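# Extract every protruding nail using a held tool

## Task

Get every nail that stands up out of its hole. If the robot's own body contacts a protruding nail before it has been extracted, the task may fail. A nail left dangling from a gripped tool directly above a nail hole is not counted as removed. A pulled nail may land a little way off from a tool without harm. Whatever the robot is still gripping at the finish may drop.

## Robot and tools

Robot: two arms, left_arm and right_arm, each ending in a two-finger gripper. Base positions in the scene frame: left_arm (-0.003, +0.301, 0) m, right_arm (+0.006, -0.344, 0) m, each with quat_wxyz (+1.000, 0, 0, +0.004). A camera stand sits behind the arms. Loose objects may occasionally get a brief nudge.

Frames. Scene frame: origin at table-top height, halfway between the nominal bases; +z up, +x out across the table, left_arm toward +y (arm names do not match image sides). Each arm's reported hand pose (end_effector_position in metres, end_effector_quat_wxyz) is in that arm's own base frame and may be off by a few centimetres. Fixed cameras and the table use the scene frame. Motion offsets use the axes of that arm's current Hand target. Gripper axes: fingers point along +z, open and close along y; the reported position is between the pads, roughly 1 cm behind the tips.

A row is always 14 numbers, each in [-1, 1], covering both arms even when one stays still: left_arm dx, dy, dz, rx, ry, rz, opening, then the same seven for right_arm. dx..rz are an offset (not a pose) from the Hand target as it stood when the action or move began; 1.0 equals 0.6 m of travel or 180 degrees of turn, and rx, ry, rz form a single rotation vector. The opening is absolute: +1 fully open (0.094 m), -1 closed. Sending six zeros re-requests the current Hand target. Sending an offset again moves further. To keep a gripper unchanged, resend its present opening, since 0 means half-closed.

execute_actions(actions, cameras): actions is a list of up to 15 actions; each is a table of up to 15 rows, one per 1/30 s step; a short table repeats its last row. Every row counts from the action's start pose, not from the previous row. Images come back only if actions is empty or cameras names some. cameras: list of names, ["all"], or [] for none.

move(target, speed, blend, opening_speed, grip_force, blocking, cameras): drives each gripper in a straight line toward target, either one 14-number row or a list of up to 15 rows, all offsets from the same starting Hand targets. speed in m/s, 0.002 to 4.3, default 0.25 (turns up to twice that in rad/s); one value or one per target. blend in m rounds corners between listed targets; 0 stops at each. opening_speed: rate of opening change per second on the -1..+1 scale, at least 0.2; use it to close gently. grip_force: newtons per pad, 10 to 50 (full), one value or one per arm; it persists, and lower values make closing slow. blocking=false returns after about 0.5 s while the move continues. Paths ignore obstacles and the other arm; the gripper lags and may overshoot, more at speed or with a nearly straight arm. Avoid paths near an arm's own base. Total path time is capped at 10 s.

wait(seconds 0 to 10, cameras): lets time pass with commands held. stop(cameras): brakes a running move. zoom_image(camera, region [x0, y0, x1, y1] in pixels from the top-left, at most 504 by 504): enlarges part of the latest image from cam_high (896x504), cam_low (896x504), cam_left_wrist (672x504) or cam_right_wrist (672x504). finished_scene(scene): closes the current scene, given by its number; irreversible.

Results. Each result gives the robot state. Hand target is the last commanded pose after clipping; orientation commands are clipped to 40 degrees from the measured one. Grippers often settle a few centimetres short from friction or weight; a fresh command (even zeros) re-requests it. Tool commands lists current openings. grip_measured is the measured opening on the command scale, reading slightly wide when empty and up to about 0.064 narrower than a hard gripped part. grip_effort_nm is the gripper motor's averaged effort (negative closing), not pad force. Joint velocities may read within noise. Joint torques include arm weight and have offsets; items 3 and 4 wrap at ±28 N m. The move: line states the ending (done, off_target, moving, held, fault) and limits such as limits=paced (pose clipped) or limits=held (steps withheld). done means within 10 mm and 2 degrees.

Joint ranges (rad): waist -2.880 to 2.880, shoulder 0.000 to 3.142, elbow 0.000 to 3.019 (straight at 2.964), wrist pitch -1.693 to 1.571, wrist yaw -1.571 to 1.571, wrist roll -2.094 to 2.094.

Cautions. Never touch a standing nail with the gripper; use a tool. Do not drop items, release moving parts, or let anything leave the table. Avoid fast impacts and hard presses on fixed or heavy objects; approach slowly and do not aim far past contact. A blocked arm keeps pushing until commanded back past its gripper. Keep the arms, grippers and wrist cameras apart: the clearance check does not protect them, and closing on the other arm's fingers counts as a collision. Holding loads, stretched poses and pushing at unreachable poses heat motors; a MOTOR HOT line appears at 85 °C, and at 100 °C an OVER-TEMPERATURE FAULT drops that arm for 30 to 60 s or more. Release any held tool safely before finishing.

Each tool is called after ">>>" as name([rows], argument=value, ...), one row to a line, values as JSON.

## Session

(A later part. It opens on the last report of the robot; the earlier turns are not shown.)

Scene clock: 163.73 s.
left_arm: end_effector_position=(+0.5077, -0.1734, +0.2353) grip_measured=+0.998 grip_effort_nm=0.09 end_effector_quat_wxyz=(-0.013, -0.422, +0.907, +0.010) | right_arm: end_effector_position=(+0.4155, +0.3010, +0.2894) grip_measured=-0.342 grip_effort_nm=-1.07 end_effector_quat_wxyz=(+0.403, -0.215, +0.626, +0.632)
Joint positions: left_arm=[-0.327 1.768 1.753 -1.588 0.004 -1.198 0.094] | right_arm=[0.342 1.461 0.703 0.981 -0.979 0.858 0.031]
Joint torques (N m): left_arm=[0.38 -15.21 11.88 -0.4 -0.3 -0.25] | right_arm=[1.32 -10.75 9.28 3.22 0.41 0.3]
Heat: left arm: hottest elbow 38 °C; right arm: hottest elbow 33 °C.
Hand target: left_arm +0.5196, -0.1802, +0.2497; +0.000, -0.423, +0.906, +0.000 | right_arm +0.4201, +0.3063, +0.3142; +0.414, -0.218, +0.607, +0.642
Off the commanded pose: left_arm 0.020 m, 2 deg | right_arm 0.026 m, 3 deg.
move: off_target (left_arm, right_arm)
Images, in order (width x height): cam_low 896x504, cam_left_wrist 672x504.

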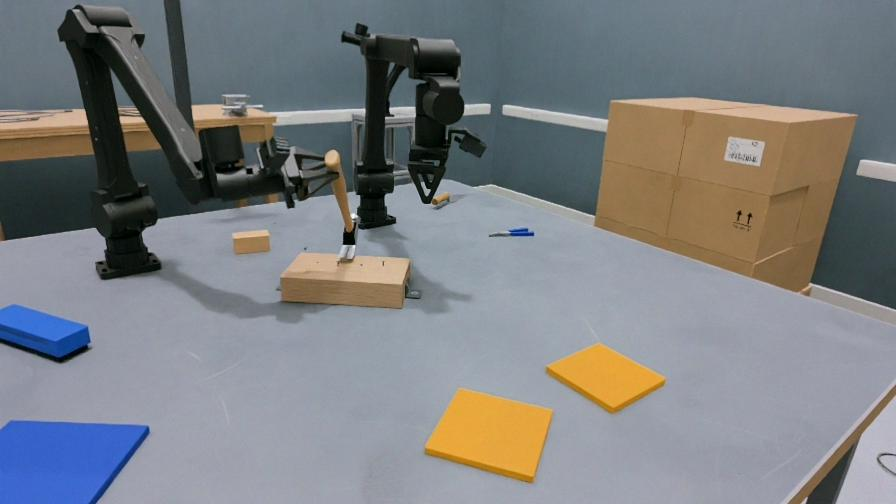

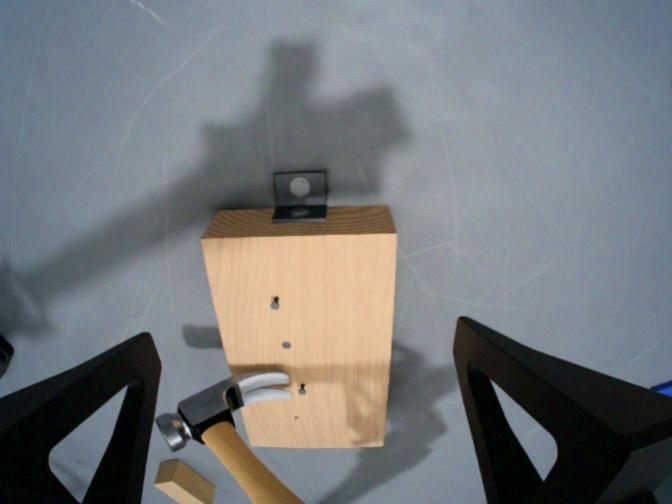

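>>> move([
  [0,0,0,0,0,0,1,0.0033,0.0095,-0.018,0,0,0,-0.8],
], speed=0.05, cameras=["cam_low","cam_left_wrist"])

>>> zoom_image(camera="cam_low", region=[290, 210, 390, 290])

>>> zoom_image(camera="cam_left_wrist", region=[180, 340, 360, 480])

Scene clock: 164.90 s.
left_arm: end_effector_position=(+0.5077, -0.1734, +0.2353) grip_measured=+0.998 grip_effort_nm=0.09 end_effector_quat_wxyz=(-0.013, -0.422, +0.907, +0.010) | right_arm: end_effector_position=(+0.4134, +0.3014, +0.2904) grip_measured=-0.342 grip_effort_nm=-1.07 end_effector_quat_wxyz=(+0.403, -0.221, +0.623, +0.633)
Joint positions: left_arm=[-0.327 1.768 1.753 -1.588 0.004 -1.198 0.094] | right_arm=[0.342 1.461 0.703 0.989 -0.99 0.858 0.031]
Joint torques (N m): left_arm=[0.26 -15.15 11.9 -0.4 -0.3 -0.24] | right_arm=[-0.15 -12.51 7.27 3.07 0.33 0.41]
Heat: left arm: hottest elbow 38 °C; right arm: hottest elbow 33 °C.
Hand target: left_arm +0.5196, -0.1802, +0.2497; +0.000, -0.423, +0.906, +0.000 | right_arm +0.4120, +0.2969, +0.3142; +0.414, -0.218, +0.607, +0.642
Off the commanded pose: left_arm 0.020 m, 2 deg | right_arm 0.024 m, 3 deg.
move: off_target (left_arm, right_arm)
Images, in order (width x height): cam_low 896x504, cam_left_wrist 672x504.

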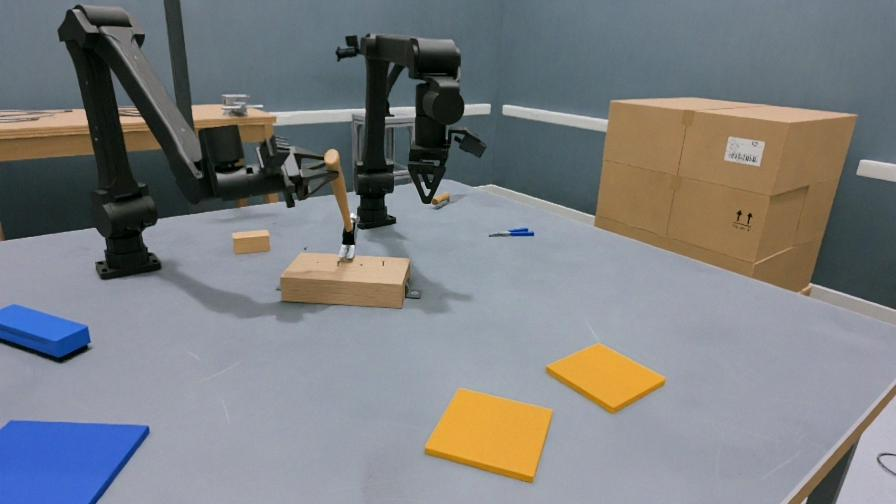

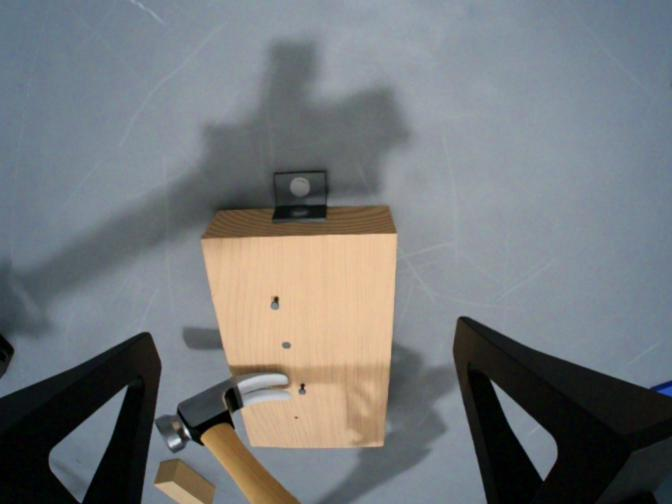

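Scaled by 5.040 from the camera's 896x504 image, which has a finer 1280x720 frame.

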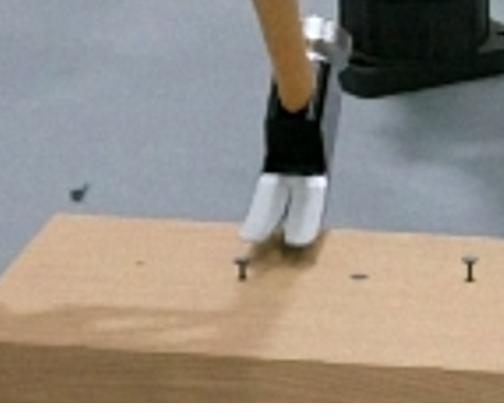

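Scaled by 2.800 from the camera's 672x504 image, which has a finer 960x720 frame.

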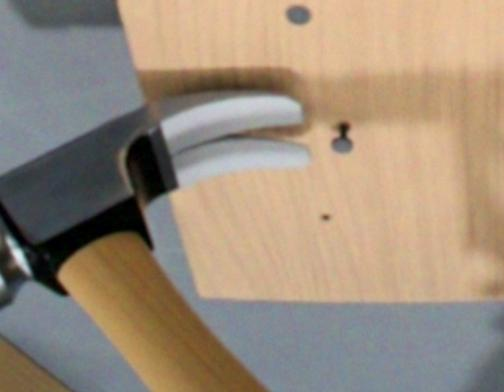

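>>> move([
  [0,0,0,0,0,0,1,0.0021,0.006,-0.0117,0,0,0,-0.8],
], speed=0.05, cameras=["cam_low","cam_left_wrist"])

>>> zoom_image(camera="cam_low", region=[290, 210, 390, 290])

>>> zoom_image(camera="cam_left_wrist", region=[180, 340, 360, 480])

Scene clock: 165.93 s.
left_arm: end_effector_position=(+0.5077, -0.1734, +0.2353) grip_measured=+0.998 grip_effort_nm=0.08 end_effector_quat_wxyz=(-0.013, -0.422, +0.907, +0.010) | right_arm: end_effector_position=(+0.4109, +0.2969, +0.2846) grip_measured=-0.342 grip_effort_nm=-1.07 end_effector_quat_wxyz=(+0.400, -0.220, +0.626, +0.632)
Joint positions: left_arm=[-0.327 1.768 1.753 -1.588 0.004 -1.198 0.094] | right_arm=[0.334 1.461 0.688 0.997 -1 0.858 0.031]
Joint torques (N m): left_arm=[0.26 -15.15 11.88 -0.4 -0.31 -0.24] | right_arm=[0.03 -13.33 6.98 3.1 0.3 0.46]
Heat: left arm: hottest elbow 38 °C; right arm: hottest elbow 33 °C.
Hand target: left_arm +0.5196, -0.1802, +0.2497; +0.000, -0.423, +0.906, +0.000 | right_arm +0.4069, +0.2907, +0.3142; +0.414, -0.218, +0.607, +0.642
Off the commanded pose: left_arm 0.020 m, 2 deg | right_arm 0.030 m, 3 deg.
move: off_target (left_arm, right_arm)
Images, in order (width x height): cam_low 896x504, cam_left_wrist 672x504.

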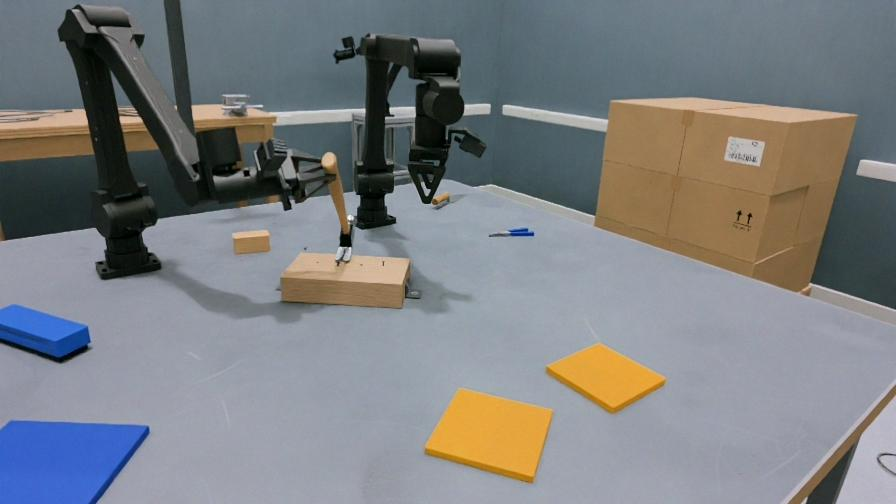

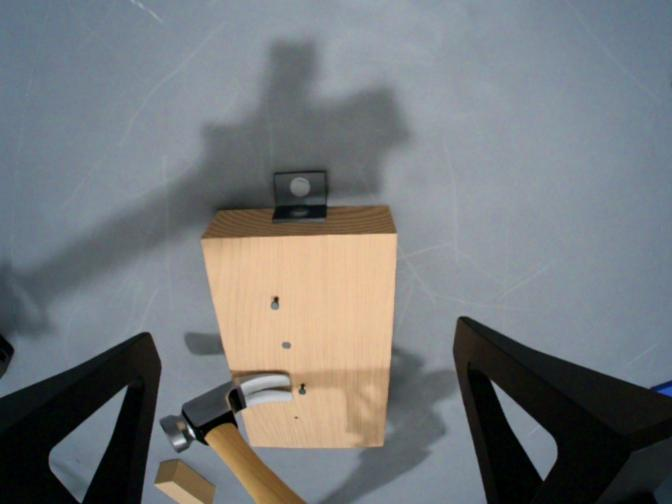

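Scaled by 5.040 from the camera's 896x504 image, which has a finer 1280x720 frame.

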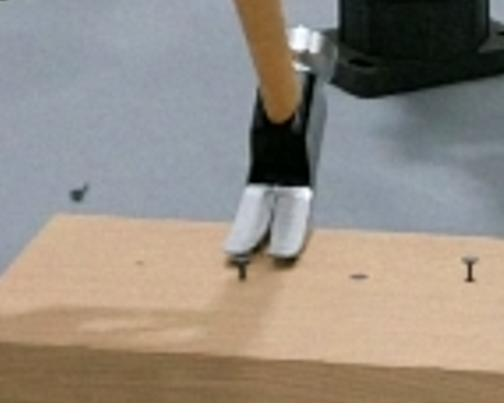

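Scaled by 2.800 from the camera's 672x504 image, which has a finer 960x720 frame.

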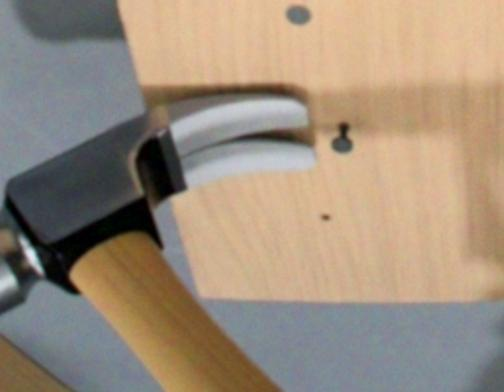

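>>> move([
  [0,0,0,0,0,0,1,0.0008,0.0023,-0.0044,0,0,0,-0.8],
  [0,0,0,0,0,0,1,0.0113,-0.0057,-0.0066,0,0,0,-0.8],
  [0,0,0,0,0,0,1,0.0033,-0.0145,-0.0125,0,0,0,-0.8],
], speed=0.04, cameras=["cam_low","cam_left_wrist"])

>>> zoom_image(camera="cam_low", region=[290, 210, 390, 290])

>>> zoom_image(camera="cam_left_wrist", region=[180, 340, 360, 480])

Scene clock: 168.40 s.
left_arm: end_effector_position=(+0.5077, -0.1734, +0.2353) grip_measured=+0.998 grip_effort_nm=0.09 end_effector_quat_wxyz=(-0.013, -0.422, +0.907, +0.010) | right_arm: end_effector_position=(+0.4091, +0.2863, +0.2838) grip_measured=-0.342 grip_effort_nm=-1.07 end_effector_quat_wxyz=(+0.408, -0.226, +0.621, +0.630)
Joint positions: left_arm=[-0.327 1.768 1.753 -1.588 0.004 -1.198 0.094] | right_arm=[0.31 1.459 0.672 1.033 -1.021 0.858 0.031]
Joint torques (N m): left_arm=[0.32 -15.27 11.9 -0.42 -0.31 -0.24] | right_arm=[0.21 -11.99 7.6 3.11 0.38 0.57]
Heat: left arm: hottest elbow 38 °C; right arm: hottest elbow 33 °C.
Hand target: left_arm +0.5196, -0.1802, +0.2497; +0.000, -0.423, +0.906, +0.000 | right_arm +0.4109, +0.2834, +0.3062; +0.414, -0.218, +0.607, +0.642
Off the commanded pose: left_arm 0.020 m, 2 deg | right_arm 0.023 m, 2 deg.
move: off_target (left_arm, right_arm)
Images, in order (width x height): cam_low 896x504, cam_left_wrist 672x504.

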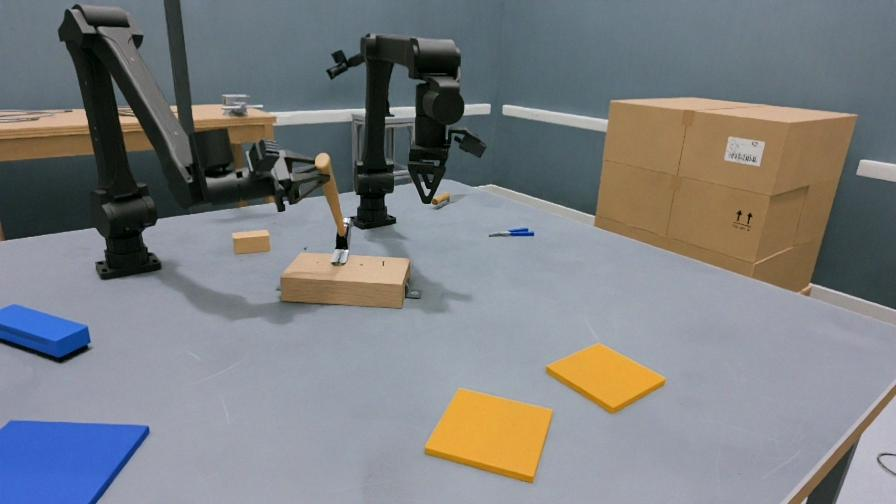

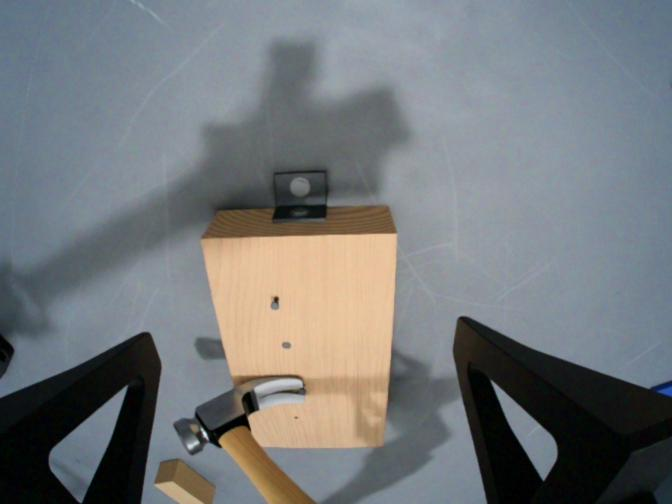

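Scaled by 5.040 from the camera's 896x504 image, which has a finer 1280x720 frame.

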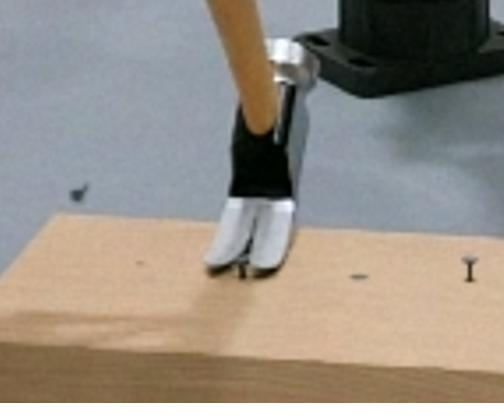

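Scaled by 2.800 from the camera's 672x504 image, which has a finer 960x720 frame.

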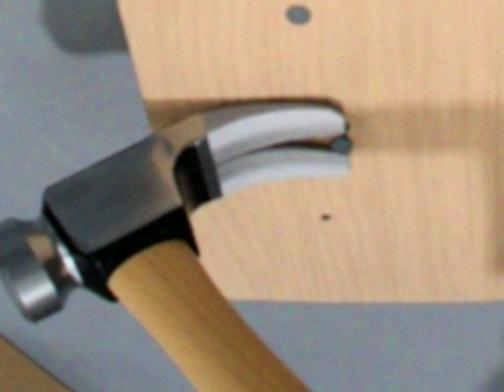

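>>> move([
  [0,0,0,0,0,0,1,-0.018,-0.0198,-0.0133,0,0,0,-0.8],
], speed=0.04, cameras=["cam_low","cam_left_wrist"])

>>> zoom_image(camera="cam_low", region=[290, 210, 390, 290])

>>> zoom_image(camera="cam_left_wrist", region=[180, 340, 360, 480])

Scene clock: 169.70 s.
left_arm: end_effector_position=(+0.5077, -0.1734, +0.2353) grip_measured=+0.998 grip_effort_nm=0.09 end_effector_quat_wxyz=(-0.013, -0.422, +0.907, +0.010) | right_arm: end_effector_position=(+0.4126, +0.2744, +0.2836) grip_measured=-0.342 grip_effort_nm=-1.07 end_effector_quat_wxyz=(+0.408, -0.227, +0.620, +0.631)
Joint positions: left_arm=[-0.327 1.768 1.753 -1.588 0.004 -1.198 0.094] | right_arm=[0.277 1.465 0.672 1.056 -1.055 0.876 0.031]
Joint torques (N m): left_arm=[0.38 -15.21 11.88 -0.4 -0.3 -0.24] | right_arm=[-0.03 -10.64 9.39 3 0.3 0.62]
Heat: left arm: hottest elbow 38 °C; right arm: hottest elbow 33 °C.
Hand target: left_arm +0.5196, -0.1802, +0.2497; +0.000, -0.423, +0.906, +0.000 | right_arm +0.4247, +0.2719, +0.3062; +0.414, -0.218, +0.607, +0.642
Off the commanded pose: left_arm 0.020 m, 2 deg | right_arm 0.026 m, 2 deg.
move: off_target (left_arm, right_arm)
Images, in order (width x height): cam_low 896x504, cam_left_wrist 672x504.

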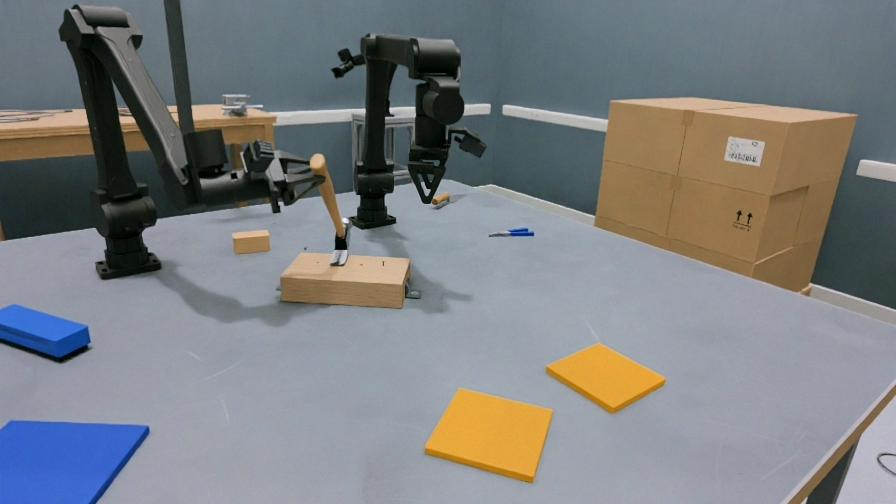

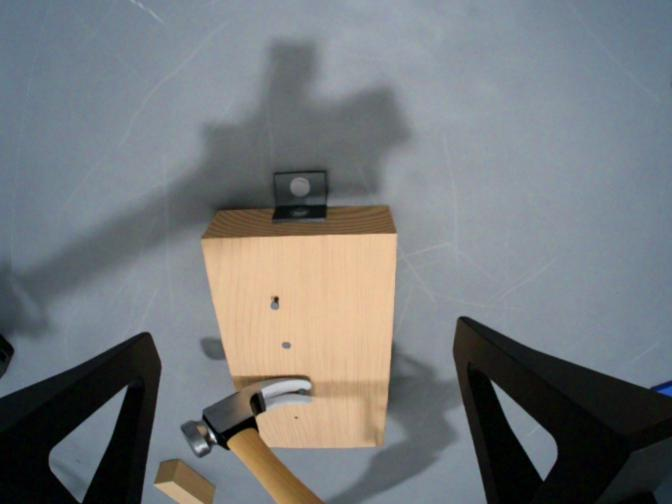

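Scaled by 5.040 from the camera's 896x504 image, which has a finer 1280x720 frame.

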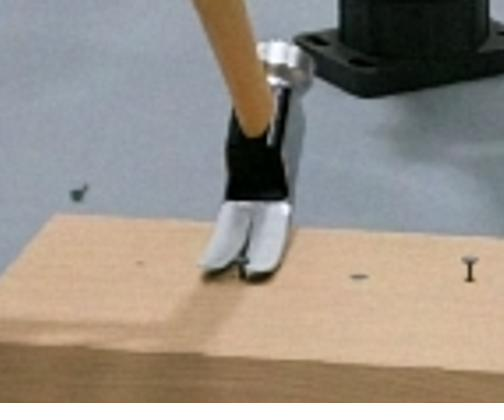

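Scaled by 2.800 from the camera's 672x504 image, which has a finer 960x720 frame.

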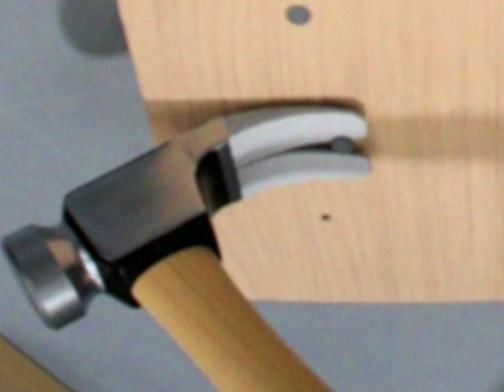

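Nice. Further +c.

>>> move([
  [0,0,0,0,0,0,1,-0.025,-0.0275,-0.0185,0,0,0,-0.8],
], speed=0.04, cameras=["cam_low","cam_left_wrist"])

>>> zoom_image(camera="cam_left_wrist", region=[180, 340, 360, 480])

Scene clock: 171.10 s.
left_arm: end_effector_position=(+0.5077, -0.1734, +0.2353) grip_measured=+0.998 grip_effort_nm=0.09 end_effector_quat_wxyz=(-0.013, -0.422, +0.907, +0.010) | right_arm: end_effector_position=(+0.4258, +0.2573, +0.2772) grip_measured=-0.342 grip_effort_nm=-1.07 end_effector_quat_wxyz=(+0.403, -0.220, +0.624, +0.633)
Joint positions: left_arm=[-0.327 1.768 1.753 -1.588 0.004 -1.198 0.094] | right_arm=[0.227 1.502 0.688 1.093 -1.101 0.915 0.031]
Joint torques (N m): left_arm=[0.44 -15.21 11.88 -0.42 -0.3 -0.24] | right_arm=[-0.73 -9.88 10.91 2.67 0.27 0.6]
Heat: left arm: hottest elbow 38 °C; right arm: hottest elbow 33 °C.
Hand target: left_arm +0.5196, -0.1802, +0.2497; +0.000, -0.423, +0.906, +0.000 | right_arm +0.4439, +0.2558, +0.3063; +0.414, -0.218, +0.607, +0.642
Off the commanded pose: left_arm 0.020 m, 2 deg | right_arm 0.034 m, 3 deg.
move: off_target (left_arm, right_arm)
Images, in order (width x height): cam_low 896x504, cam_left_wrist 672x504.

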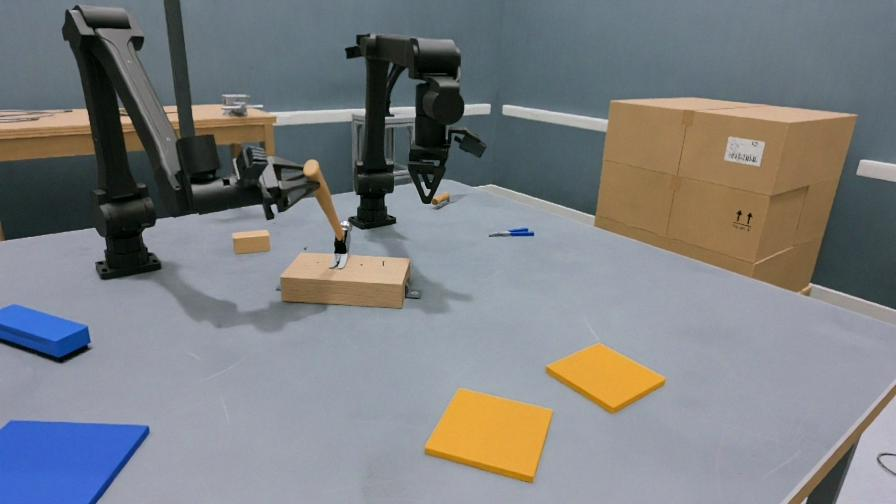

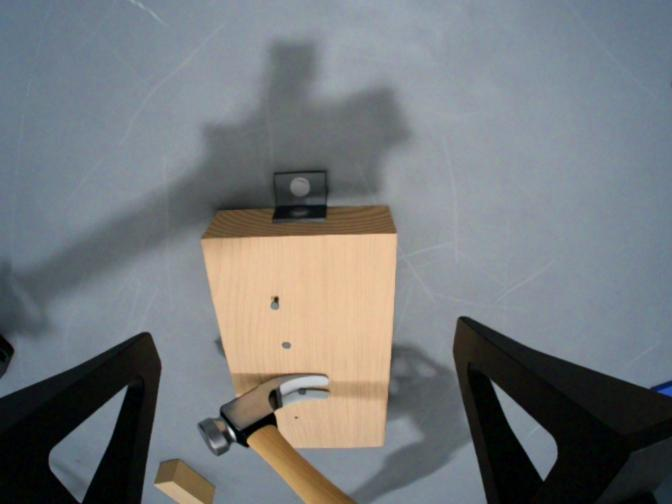

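Scaled by 2.800 from the camera's 672x504 image, which has a finer 960x720 frame.

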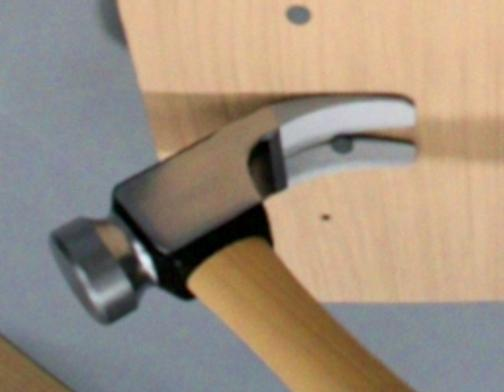

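>>> move([
  [0,0,0,0,0,0,1,0.039,0.0725,0.044,-0.052,0.04,-0.059,-0.8],
  [0,0,0,0,0,0,1,0.078,0.145,0.088,-0.104,0.08,-0.118,-0.8],
], speed=0.12, blend=0.02, cameras=["cam_low","cam_left_wrist"])

>>> zoom_image(camera="cam_left_wrist", region=[180, 340, 360, 480])

Scene clock: 174.70 s.
left_arm: end_effector_position=(+0.5077, -0.1734, +0.2353) grip_measured=+0.998 grip_effort_nm=0.09 end_effector_quat_wxyz=(-0.013, -0.422, +0.907, +0.010) | right_arm: end_effector_position=(+0.3815, +0.3088, +0.2990) grip_measured=-0.368 grip_effort_nm=-1.07 end_effector_quat_wxyz=(+0.395, -0.412, +0.537, +0.622)
Joint positions: left_arm=[-0.327 1.768 1.753 -1.588 0.004 -1.198 0.094] | right_arm=[0.331 1.502 0.778 1.063 -1.315 0.678 0.03]
Joint torques (N m): left_arm=[0.32 -15.21 11.88 -0.42 -0.3 -0.25] | right_arm=[4.13 -14.56 8.96 1.61 -1.08 -0.68]
Heat: left arm: hottest elbow 38 °C; right arm: hottest elbow 33 °C.
Hand target: left_arm +0.5196, -0.1802, +0.2497; +0.000, -0.423, +0.906, +0.000 | right_arm +0.3600, +0.3260, +0.3306; +0.406, -0.467, +0.492, +0.613
Off the commanded pose: left_arm 0.020 m, 2 deg | right_arm 0.042 m, 8 deg.
move: off_target (left_arm, right_arm)
Images, in order (width x height): cam_low 896x504, cam_left_wrist 672x504.

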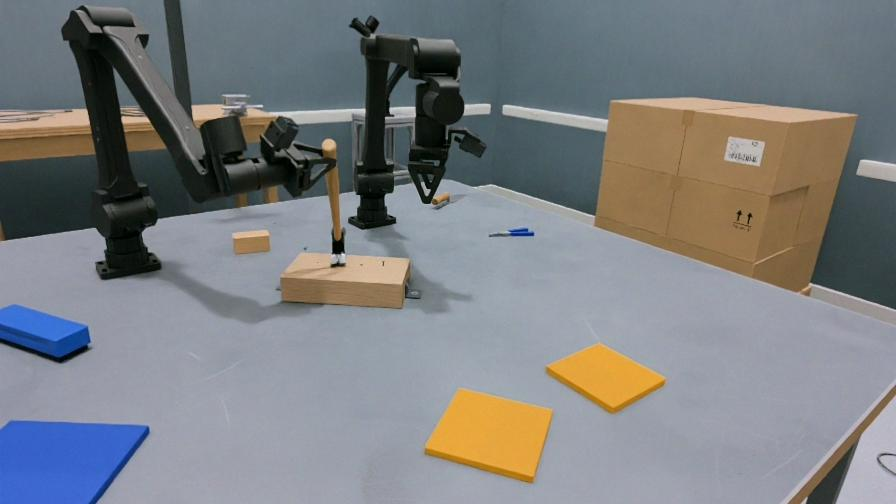

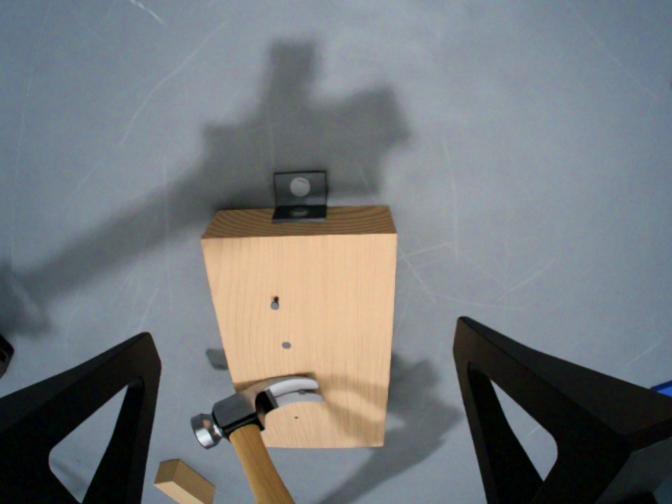

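Scaled by 2.800 from the camera's 672x504 image, which has a finer 960x720 frame.

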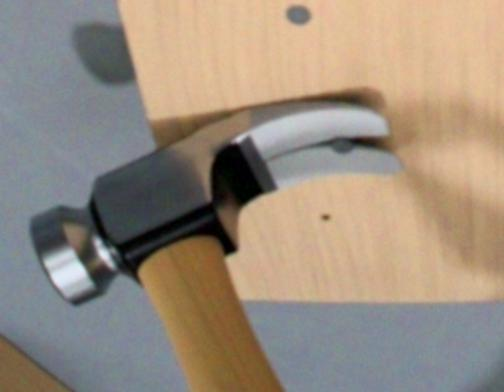

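>>> move([
  [0,0,0,0,0,0,1,0.005,0.1207,0.14,-0.108,0.025,-0.11,-0.8],
], speed=0.12, cameras=["cam_low","cam_left_wrist"])

>>> zoom_image(camera="cam_left_wrist", region=[180, 340, 360, 480])

Scene clock: 177.93 s.
left_arm: end_effector_position=(+0.5077, -0.1734, +0.2353) grip_measured=+0.998 grip_effort_nm=0.09 end_effector_quat_wxyz=(-0.013, -0.422, +0.907, +0.010) | right_arm: end_effector_position=(+0.3727, +0.3196, +0.3004) grip_measured=-0.397 grip_effort_nm=-1.07 end_effector_quat_wxyz=(+0.406, -0.493, +0.471, +0.608)
Joint positions: left_arm=[-0.327 1.768 1.753 -1.588 0.004 -1.198 0.094] | right_arm=[0.352 1.564 0.832 1.214 -1.422 0.652 0.028]
Joint torques (N m): left_arm=[0.44 -15.15 11.88 -0.42 -0.31 -0.24] | right_arm=[17.08 -16.15 9.11 5.2 -3.01 -1.34]
Heat: left arm: hottest elbow 38 °C; right arm: hottest elbow 33 °C.
Hand target: left_arm +0.5196, -0.1802, +0.2497; +0.000, -0.423, +0.906, +0.000 | right_arm +0.2754, +0.3950, +0.3506; +0.401, -0.629, +0.310, +0.590
Off the commanded pose: left_arm 0.020 m, 2 deg | right_arm 0.133 m, 24 deg.
move: off_target (left_arm, right_arm)
Images, in order (width x height): cam_low 896x504, cam_left_wrist 672x504.

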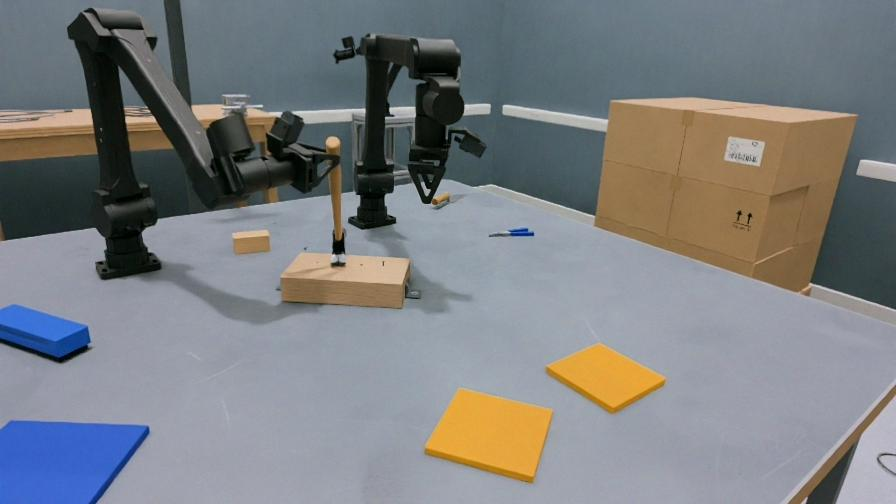

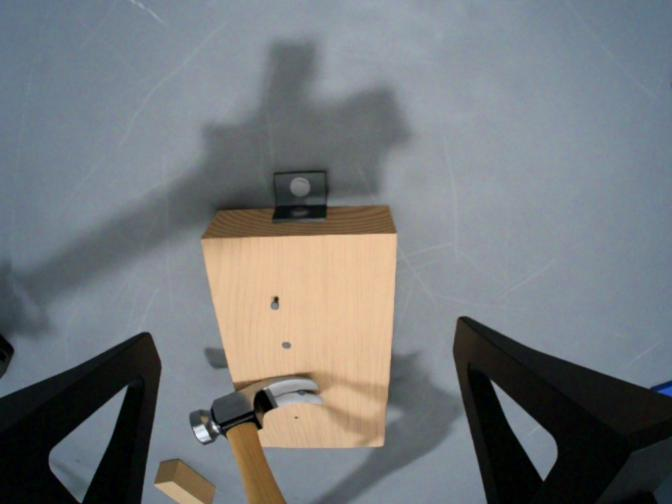

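Scaled by 2.800 from the camera's 672x504 image, which has a finer 960x720 frame.

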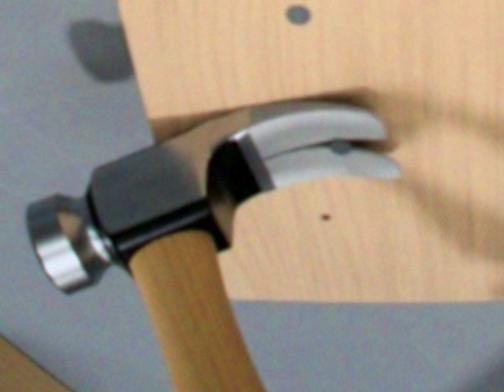

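>>> move([
  [0,0,0,0,0,0,1,-0.019,0.0217,0.0623,-0.044,-0.006,-0.04,-0.8],
], speed=0.12, cameras=["cam_low","cam_left_wrist"])

>>> zoom_image(camera="cam_left_wrist", region=[180, 340, 360, 480])

Scene clock: 179.83 s.
left_arm: end_effector_position=(+0.5077, -0.1734, +0.2353) grip_measured=+0.998 grip_effort_nm=0.09 end_effector_quat_wxyz=(-0.013, -0.422, +0.907, +0.010) | right_arm: end_effector_position=(+0.3547, +0.3302, +0.3038) grip_measured=-0.421 grip_effort_nm=-1.07 end_effector_quat_wxyz=(-0.411, +0.552, -0.415, -0.595)
Joint positions: left_arm=[-0.327 1.768 1.753 -1.588 0.004 -1.198 0.094] | right_arm=[0.384 1.592 0.859 1.363 -1.493 0.67 0.027]
Joint torques (N m): left_arm=[0.32 -15.15 11.88 -0.4 -0.31 -0.24] | right_arm=[19.78 -17.9 9.61 4.93 -2.18 -1.05]
Heat: left arm: hottest elbow 38 °C; right arm: hottest elbow 33 °C.
Hand target: left_arm +0.5196, -0.1802, +0.2497; +0.000, -0.423, +0.906, +0.000 | right_arm +0.2444, +0.4202, +0.3606; -0.395, +0.668, -0.224, -0.589
Off the commanded pose: left_arm 0.020 m, 2 deg | right_arm 0.153 m, 26 deg.
move: off_target (left_arm, right_arm)
Images, in order (width x height): cam_low 896x504, cam_left_wrist 672x504.

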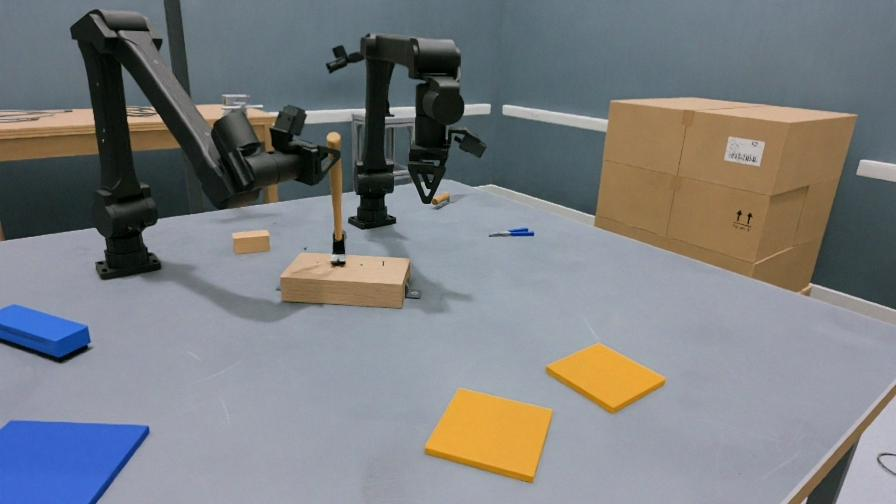

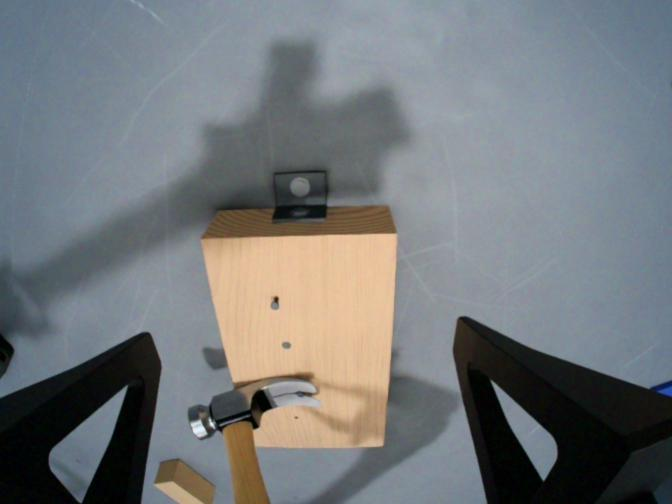

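Scaled by 2.800 from the camera's 672x504 image, which has a finer 960x720 frame.

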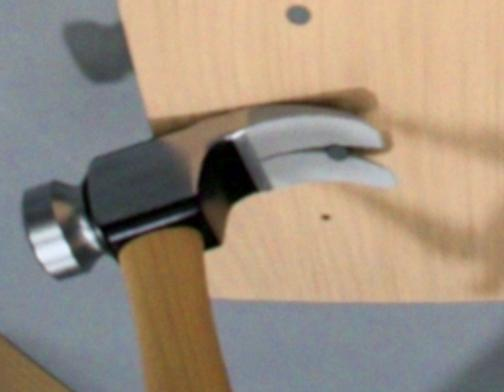

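>>> move([
  [0,0,0,0,0,0,1,-0.021,0.0141,0.081,-0.043,-0.012,-0.04,-0.8],
], speed=0.12, cameras=["cam_low","cam_left_wrist"])

>>> zoom_image(camera="cam_left_wrist", region=[180, 340, 360, 480])

Scene clock: 182.73 s.
left_arm: end_effector_position=(+0.5077, -0.1734, +0.2353) grip_measured=+0.998 grip_effort_nm=0.09 end_effector_quat_wxyz=(-0.013, -0.422, +0.907, +0.010) | right_arm: end_effector_position=(+0.1997, +0.4432, +0.3437) grip_measured=-0.560 grip_effort_nm=-1.03 end_effector_quat_wxyz=(-0.360, +0.687, -0.175, -0.607)
Joint positions: left_arm=[-0.327 1.768 1.753 -1.588 0.004 -1.198 0.094] | right_arm=[0.782 1.594 0.974 1.539 -1.576 0.632 0.021]
Joint torques (N m): left_arm=[0.38 -15.27 11.88 -0.38 -0.31 -0.24] | right_arm=[0.44 -12.16 11.69 1.02 0.55 -0.41]
Heat: left arm: hottest elbow 38 °C; right arm: hottest elbow 33 °C.
Hand target: left_arm +0.5196, -0.1802, +0.2497; +0.000, -0.423, +0.906, +0.000 | right_arm +0.2059, +0.4517, +0.3710; -0.390, +0.695, -0.134, -0.589
Off the commanded pose: left_arm 0.020 m, 2 deg | right_arm 0.029 m, 6 deg.
move: off_target (left_arm, right_arm)
Images, in order (width x height): cam_low 896x504, cam_left_wrist 672x504.

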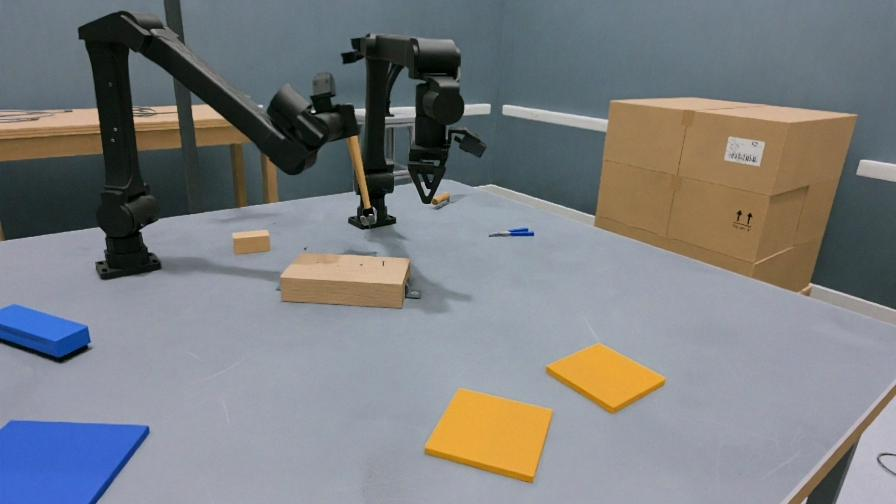

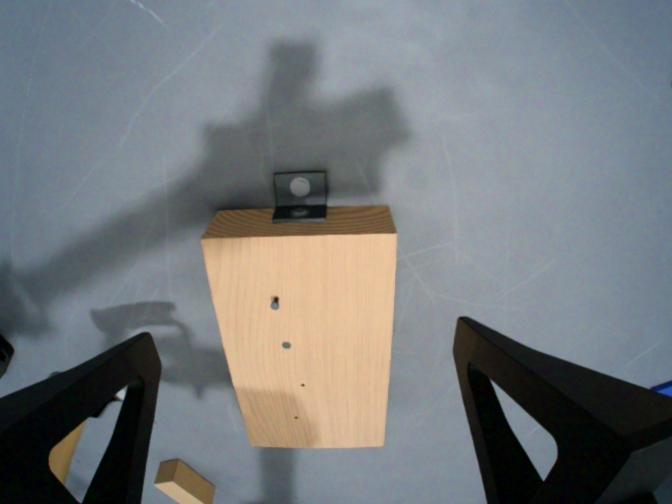

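Scaled by 2.800 from the camera's 672x504 image, which has a finer 960x720 frame.

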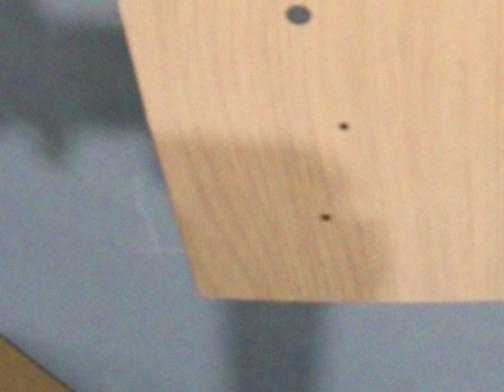

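>>> wait(seconds=0.2, cameras=["cam_low","cam_high","cam_right_wrist"])

>>> zoom_image(camera="cam_low", region=[280, 60, 440, 240])

>>> zoom_image(camera="cam_high", region=[300, 60, 600, 360])

Scene clock: 183.10 s.
left_arm: end_effector_position=(+0.5077, -0.1734, +0.2353) grip_measured=+0.998 grip_effort_nm=0.09 end_effector_quat_wxyz=(-0.013, -0.422, +0.907, +0.010) | right_arm: end_effector_position=(+0.1989, +0.4436, +0.3437) grip_measured=-0.562 grip_effort_nm=-1.07 end_effector_quat_wxyz=(-0.360, +0.687, -0.174, -0.607)
Joint positions: left_arm=[-0.327 1.768 1.753 -1.588 0.004 -1.198 0.094] | right_arm=[0.784 1.594 0.974 1.539 -1.576 0.632 0.021]
Joint torques (N m): left_arm=[0.26 -15.27 11.88 -0.4 -0.31 -0.24] | right_arm=[0.15 -12.75 11.66 0.87 0.55 -0.38]
Heat: left arm: hottest elbow 38 °C; right arm: hottest elbow 33 °C.
Hand target: left_arm +0.5196, -0.1802, +0.2497; +0.000, -0.423, +0.906, +0.000 | right_arm +0.2058, +0.4517, +0.3710; -0.390, +0.695, -0.134, -0.589
Tool commands: left_gripper/opening=+1.0 right_gripper/opening=-0.8
Off the commanded pose: left_arm 0.020 m, 2 deg | right_arm 0.029 m, 6 deg.
wait: 0.20 s; at rest from the start
Images, in order (width x height): cam_high 896x504, cam_low 896x504, cam_right_wrist 672x504.

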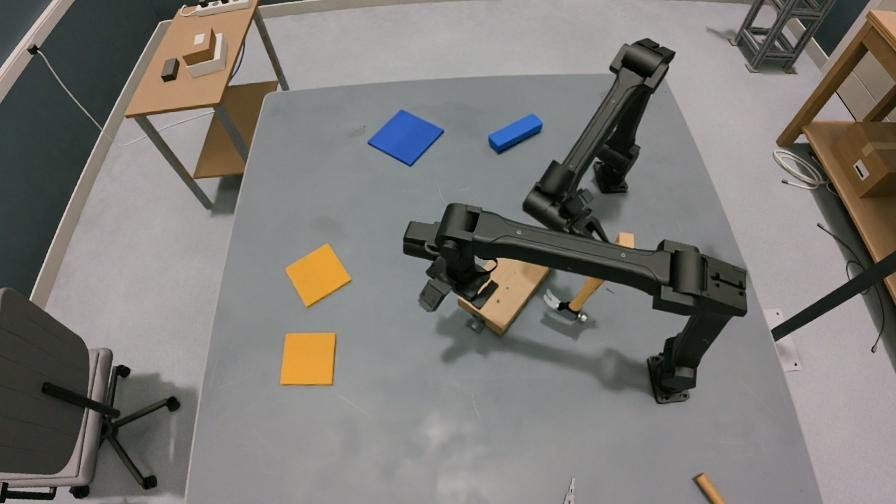

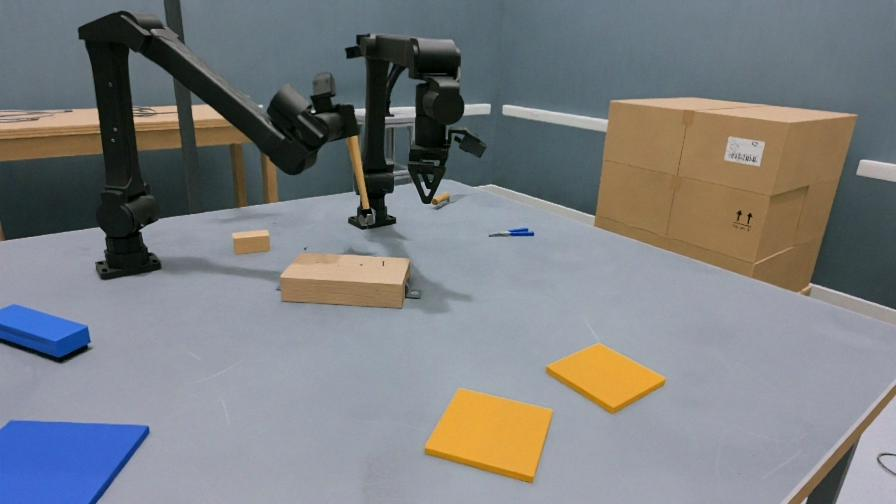

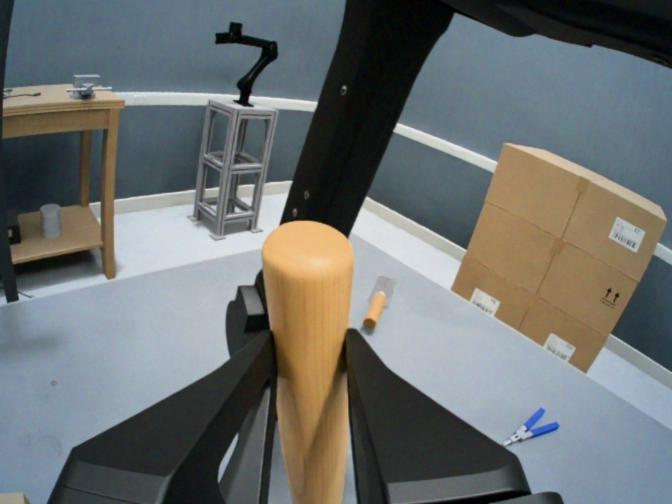

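Scaled by 2.800 from the camera's 896x504 image, which has a finer 1280x720 frame.

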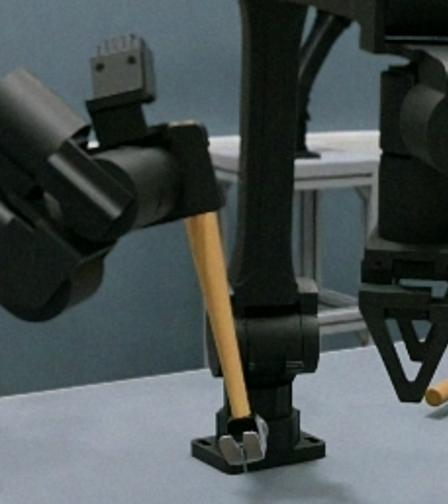

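Scaled by 1.680 from the camera's 896x504 image, which has a finer 1280x720 frame.

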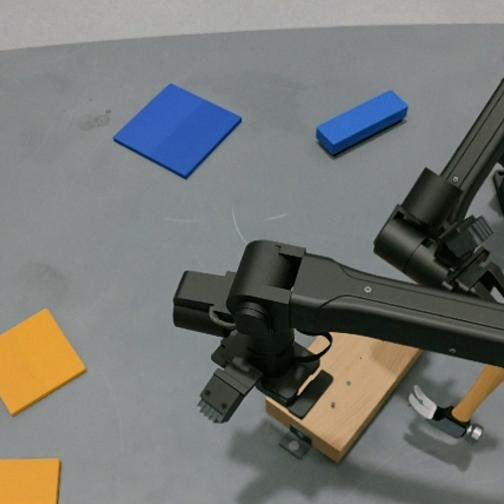

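>>> move([
  [0,0,0,0,0,0,1,0,0,0,0,0,0.33,-0.8],
], speed=0.5, cameras=["cam_low","cam_right_wrist"])

>>> zoom_image(camera="cam_low", region=[280, 60, 440, 240])

Scene clock: 185.77 s.
left_arm: end_effector_position=(+0.5077, -0.1734, +0.2353) grip_measured=+0.998 grip_effort_nm=0.09 end_effector_quat_wxyz=(-0.013, -0.422, +0.907, +0.010) | right_arm: end_effector_position=(+0.2076, +0.4527, +0.3366) grip_measured=-0.564 grip_effort_nm=-1.07 end_effector_quat_wxyz=(+0.042, -0.532, +0.467, +0.705)
Joint positions: left_arm=[-0.327 1.768 1.753 -1.588 0.004 -1.198 0.094] | right_arm=[0.785 1.527 0.974 0.907 -1.577 1.017 0.02]
Joint torques (N m): left_arm=[0.38 -15.21 11.88 -0.39 -0.3 -0.23] | right_arm=[0.62 -15.68 10.19 0.46 0.3 0.32]
Heat: left arm: hottest elbow 39 °C; right arm: hottest elbow 33 °C.
Hand target: left_arm +0.5196, -0.1802, +0.2497; +0.000, -0.423, +0.906, +0.000 | right_arm +0.2057, +0.4517, +0.3709; +0.046, -0.537, +0.461, +0.705
Off the commanded pose: left_arm 0.020 m, 2 deg | right_arm 0.034 m, 1 deg.
joint sent to its limit (right arm) — joint 5 (wrist yaw), lower limit. The joint targets still meet the commanded pose.
move: off_target (left_arm, right_arm)
Images, in order (width x height): cam_low 896x504, cam_right_wrist 672x504.

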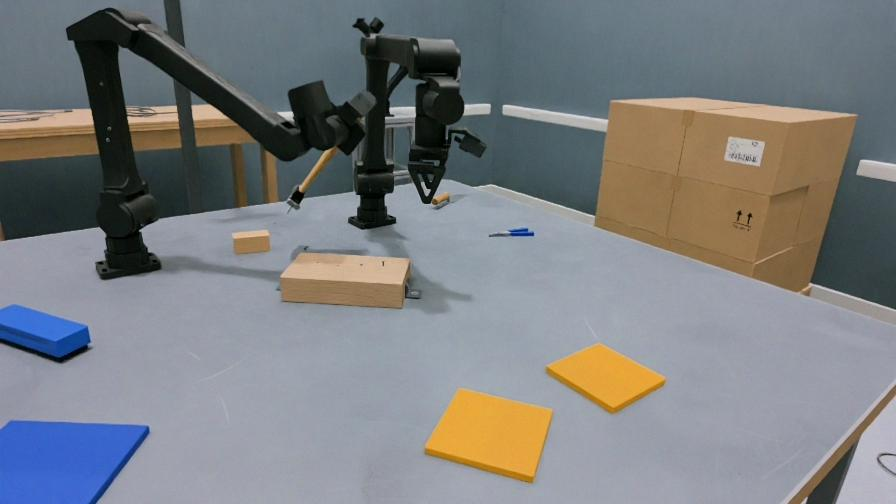

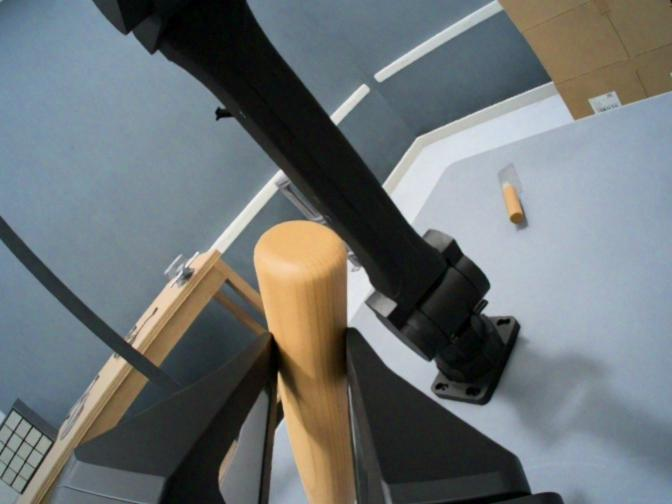

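Scaled by 2.800 from the camera's 896x504 image, which has a finer 1280x720 frame.

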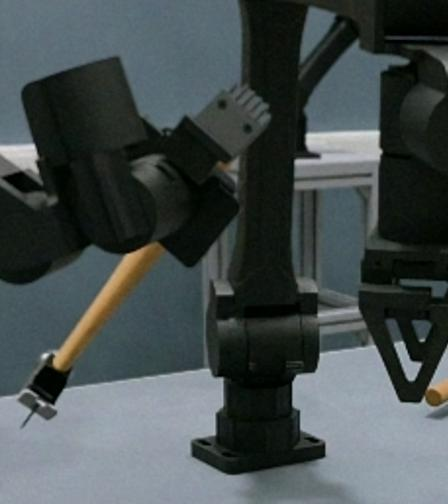

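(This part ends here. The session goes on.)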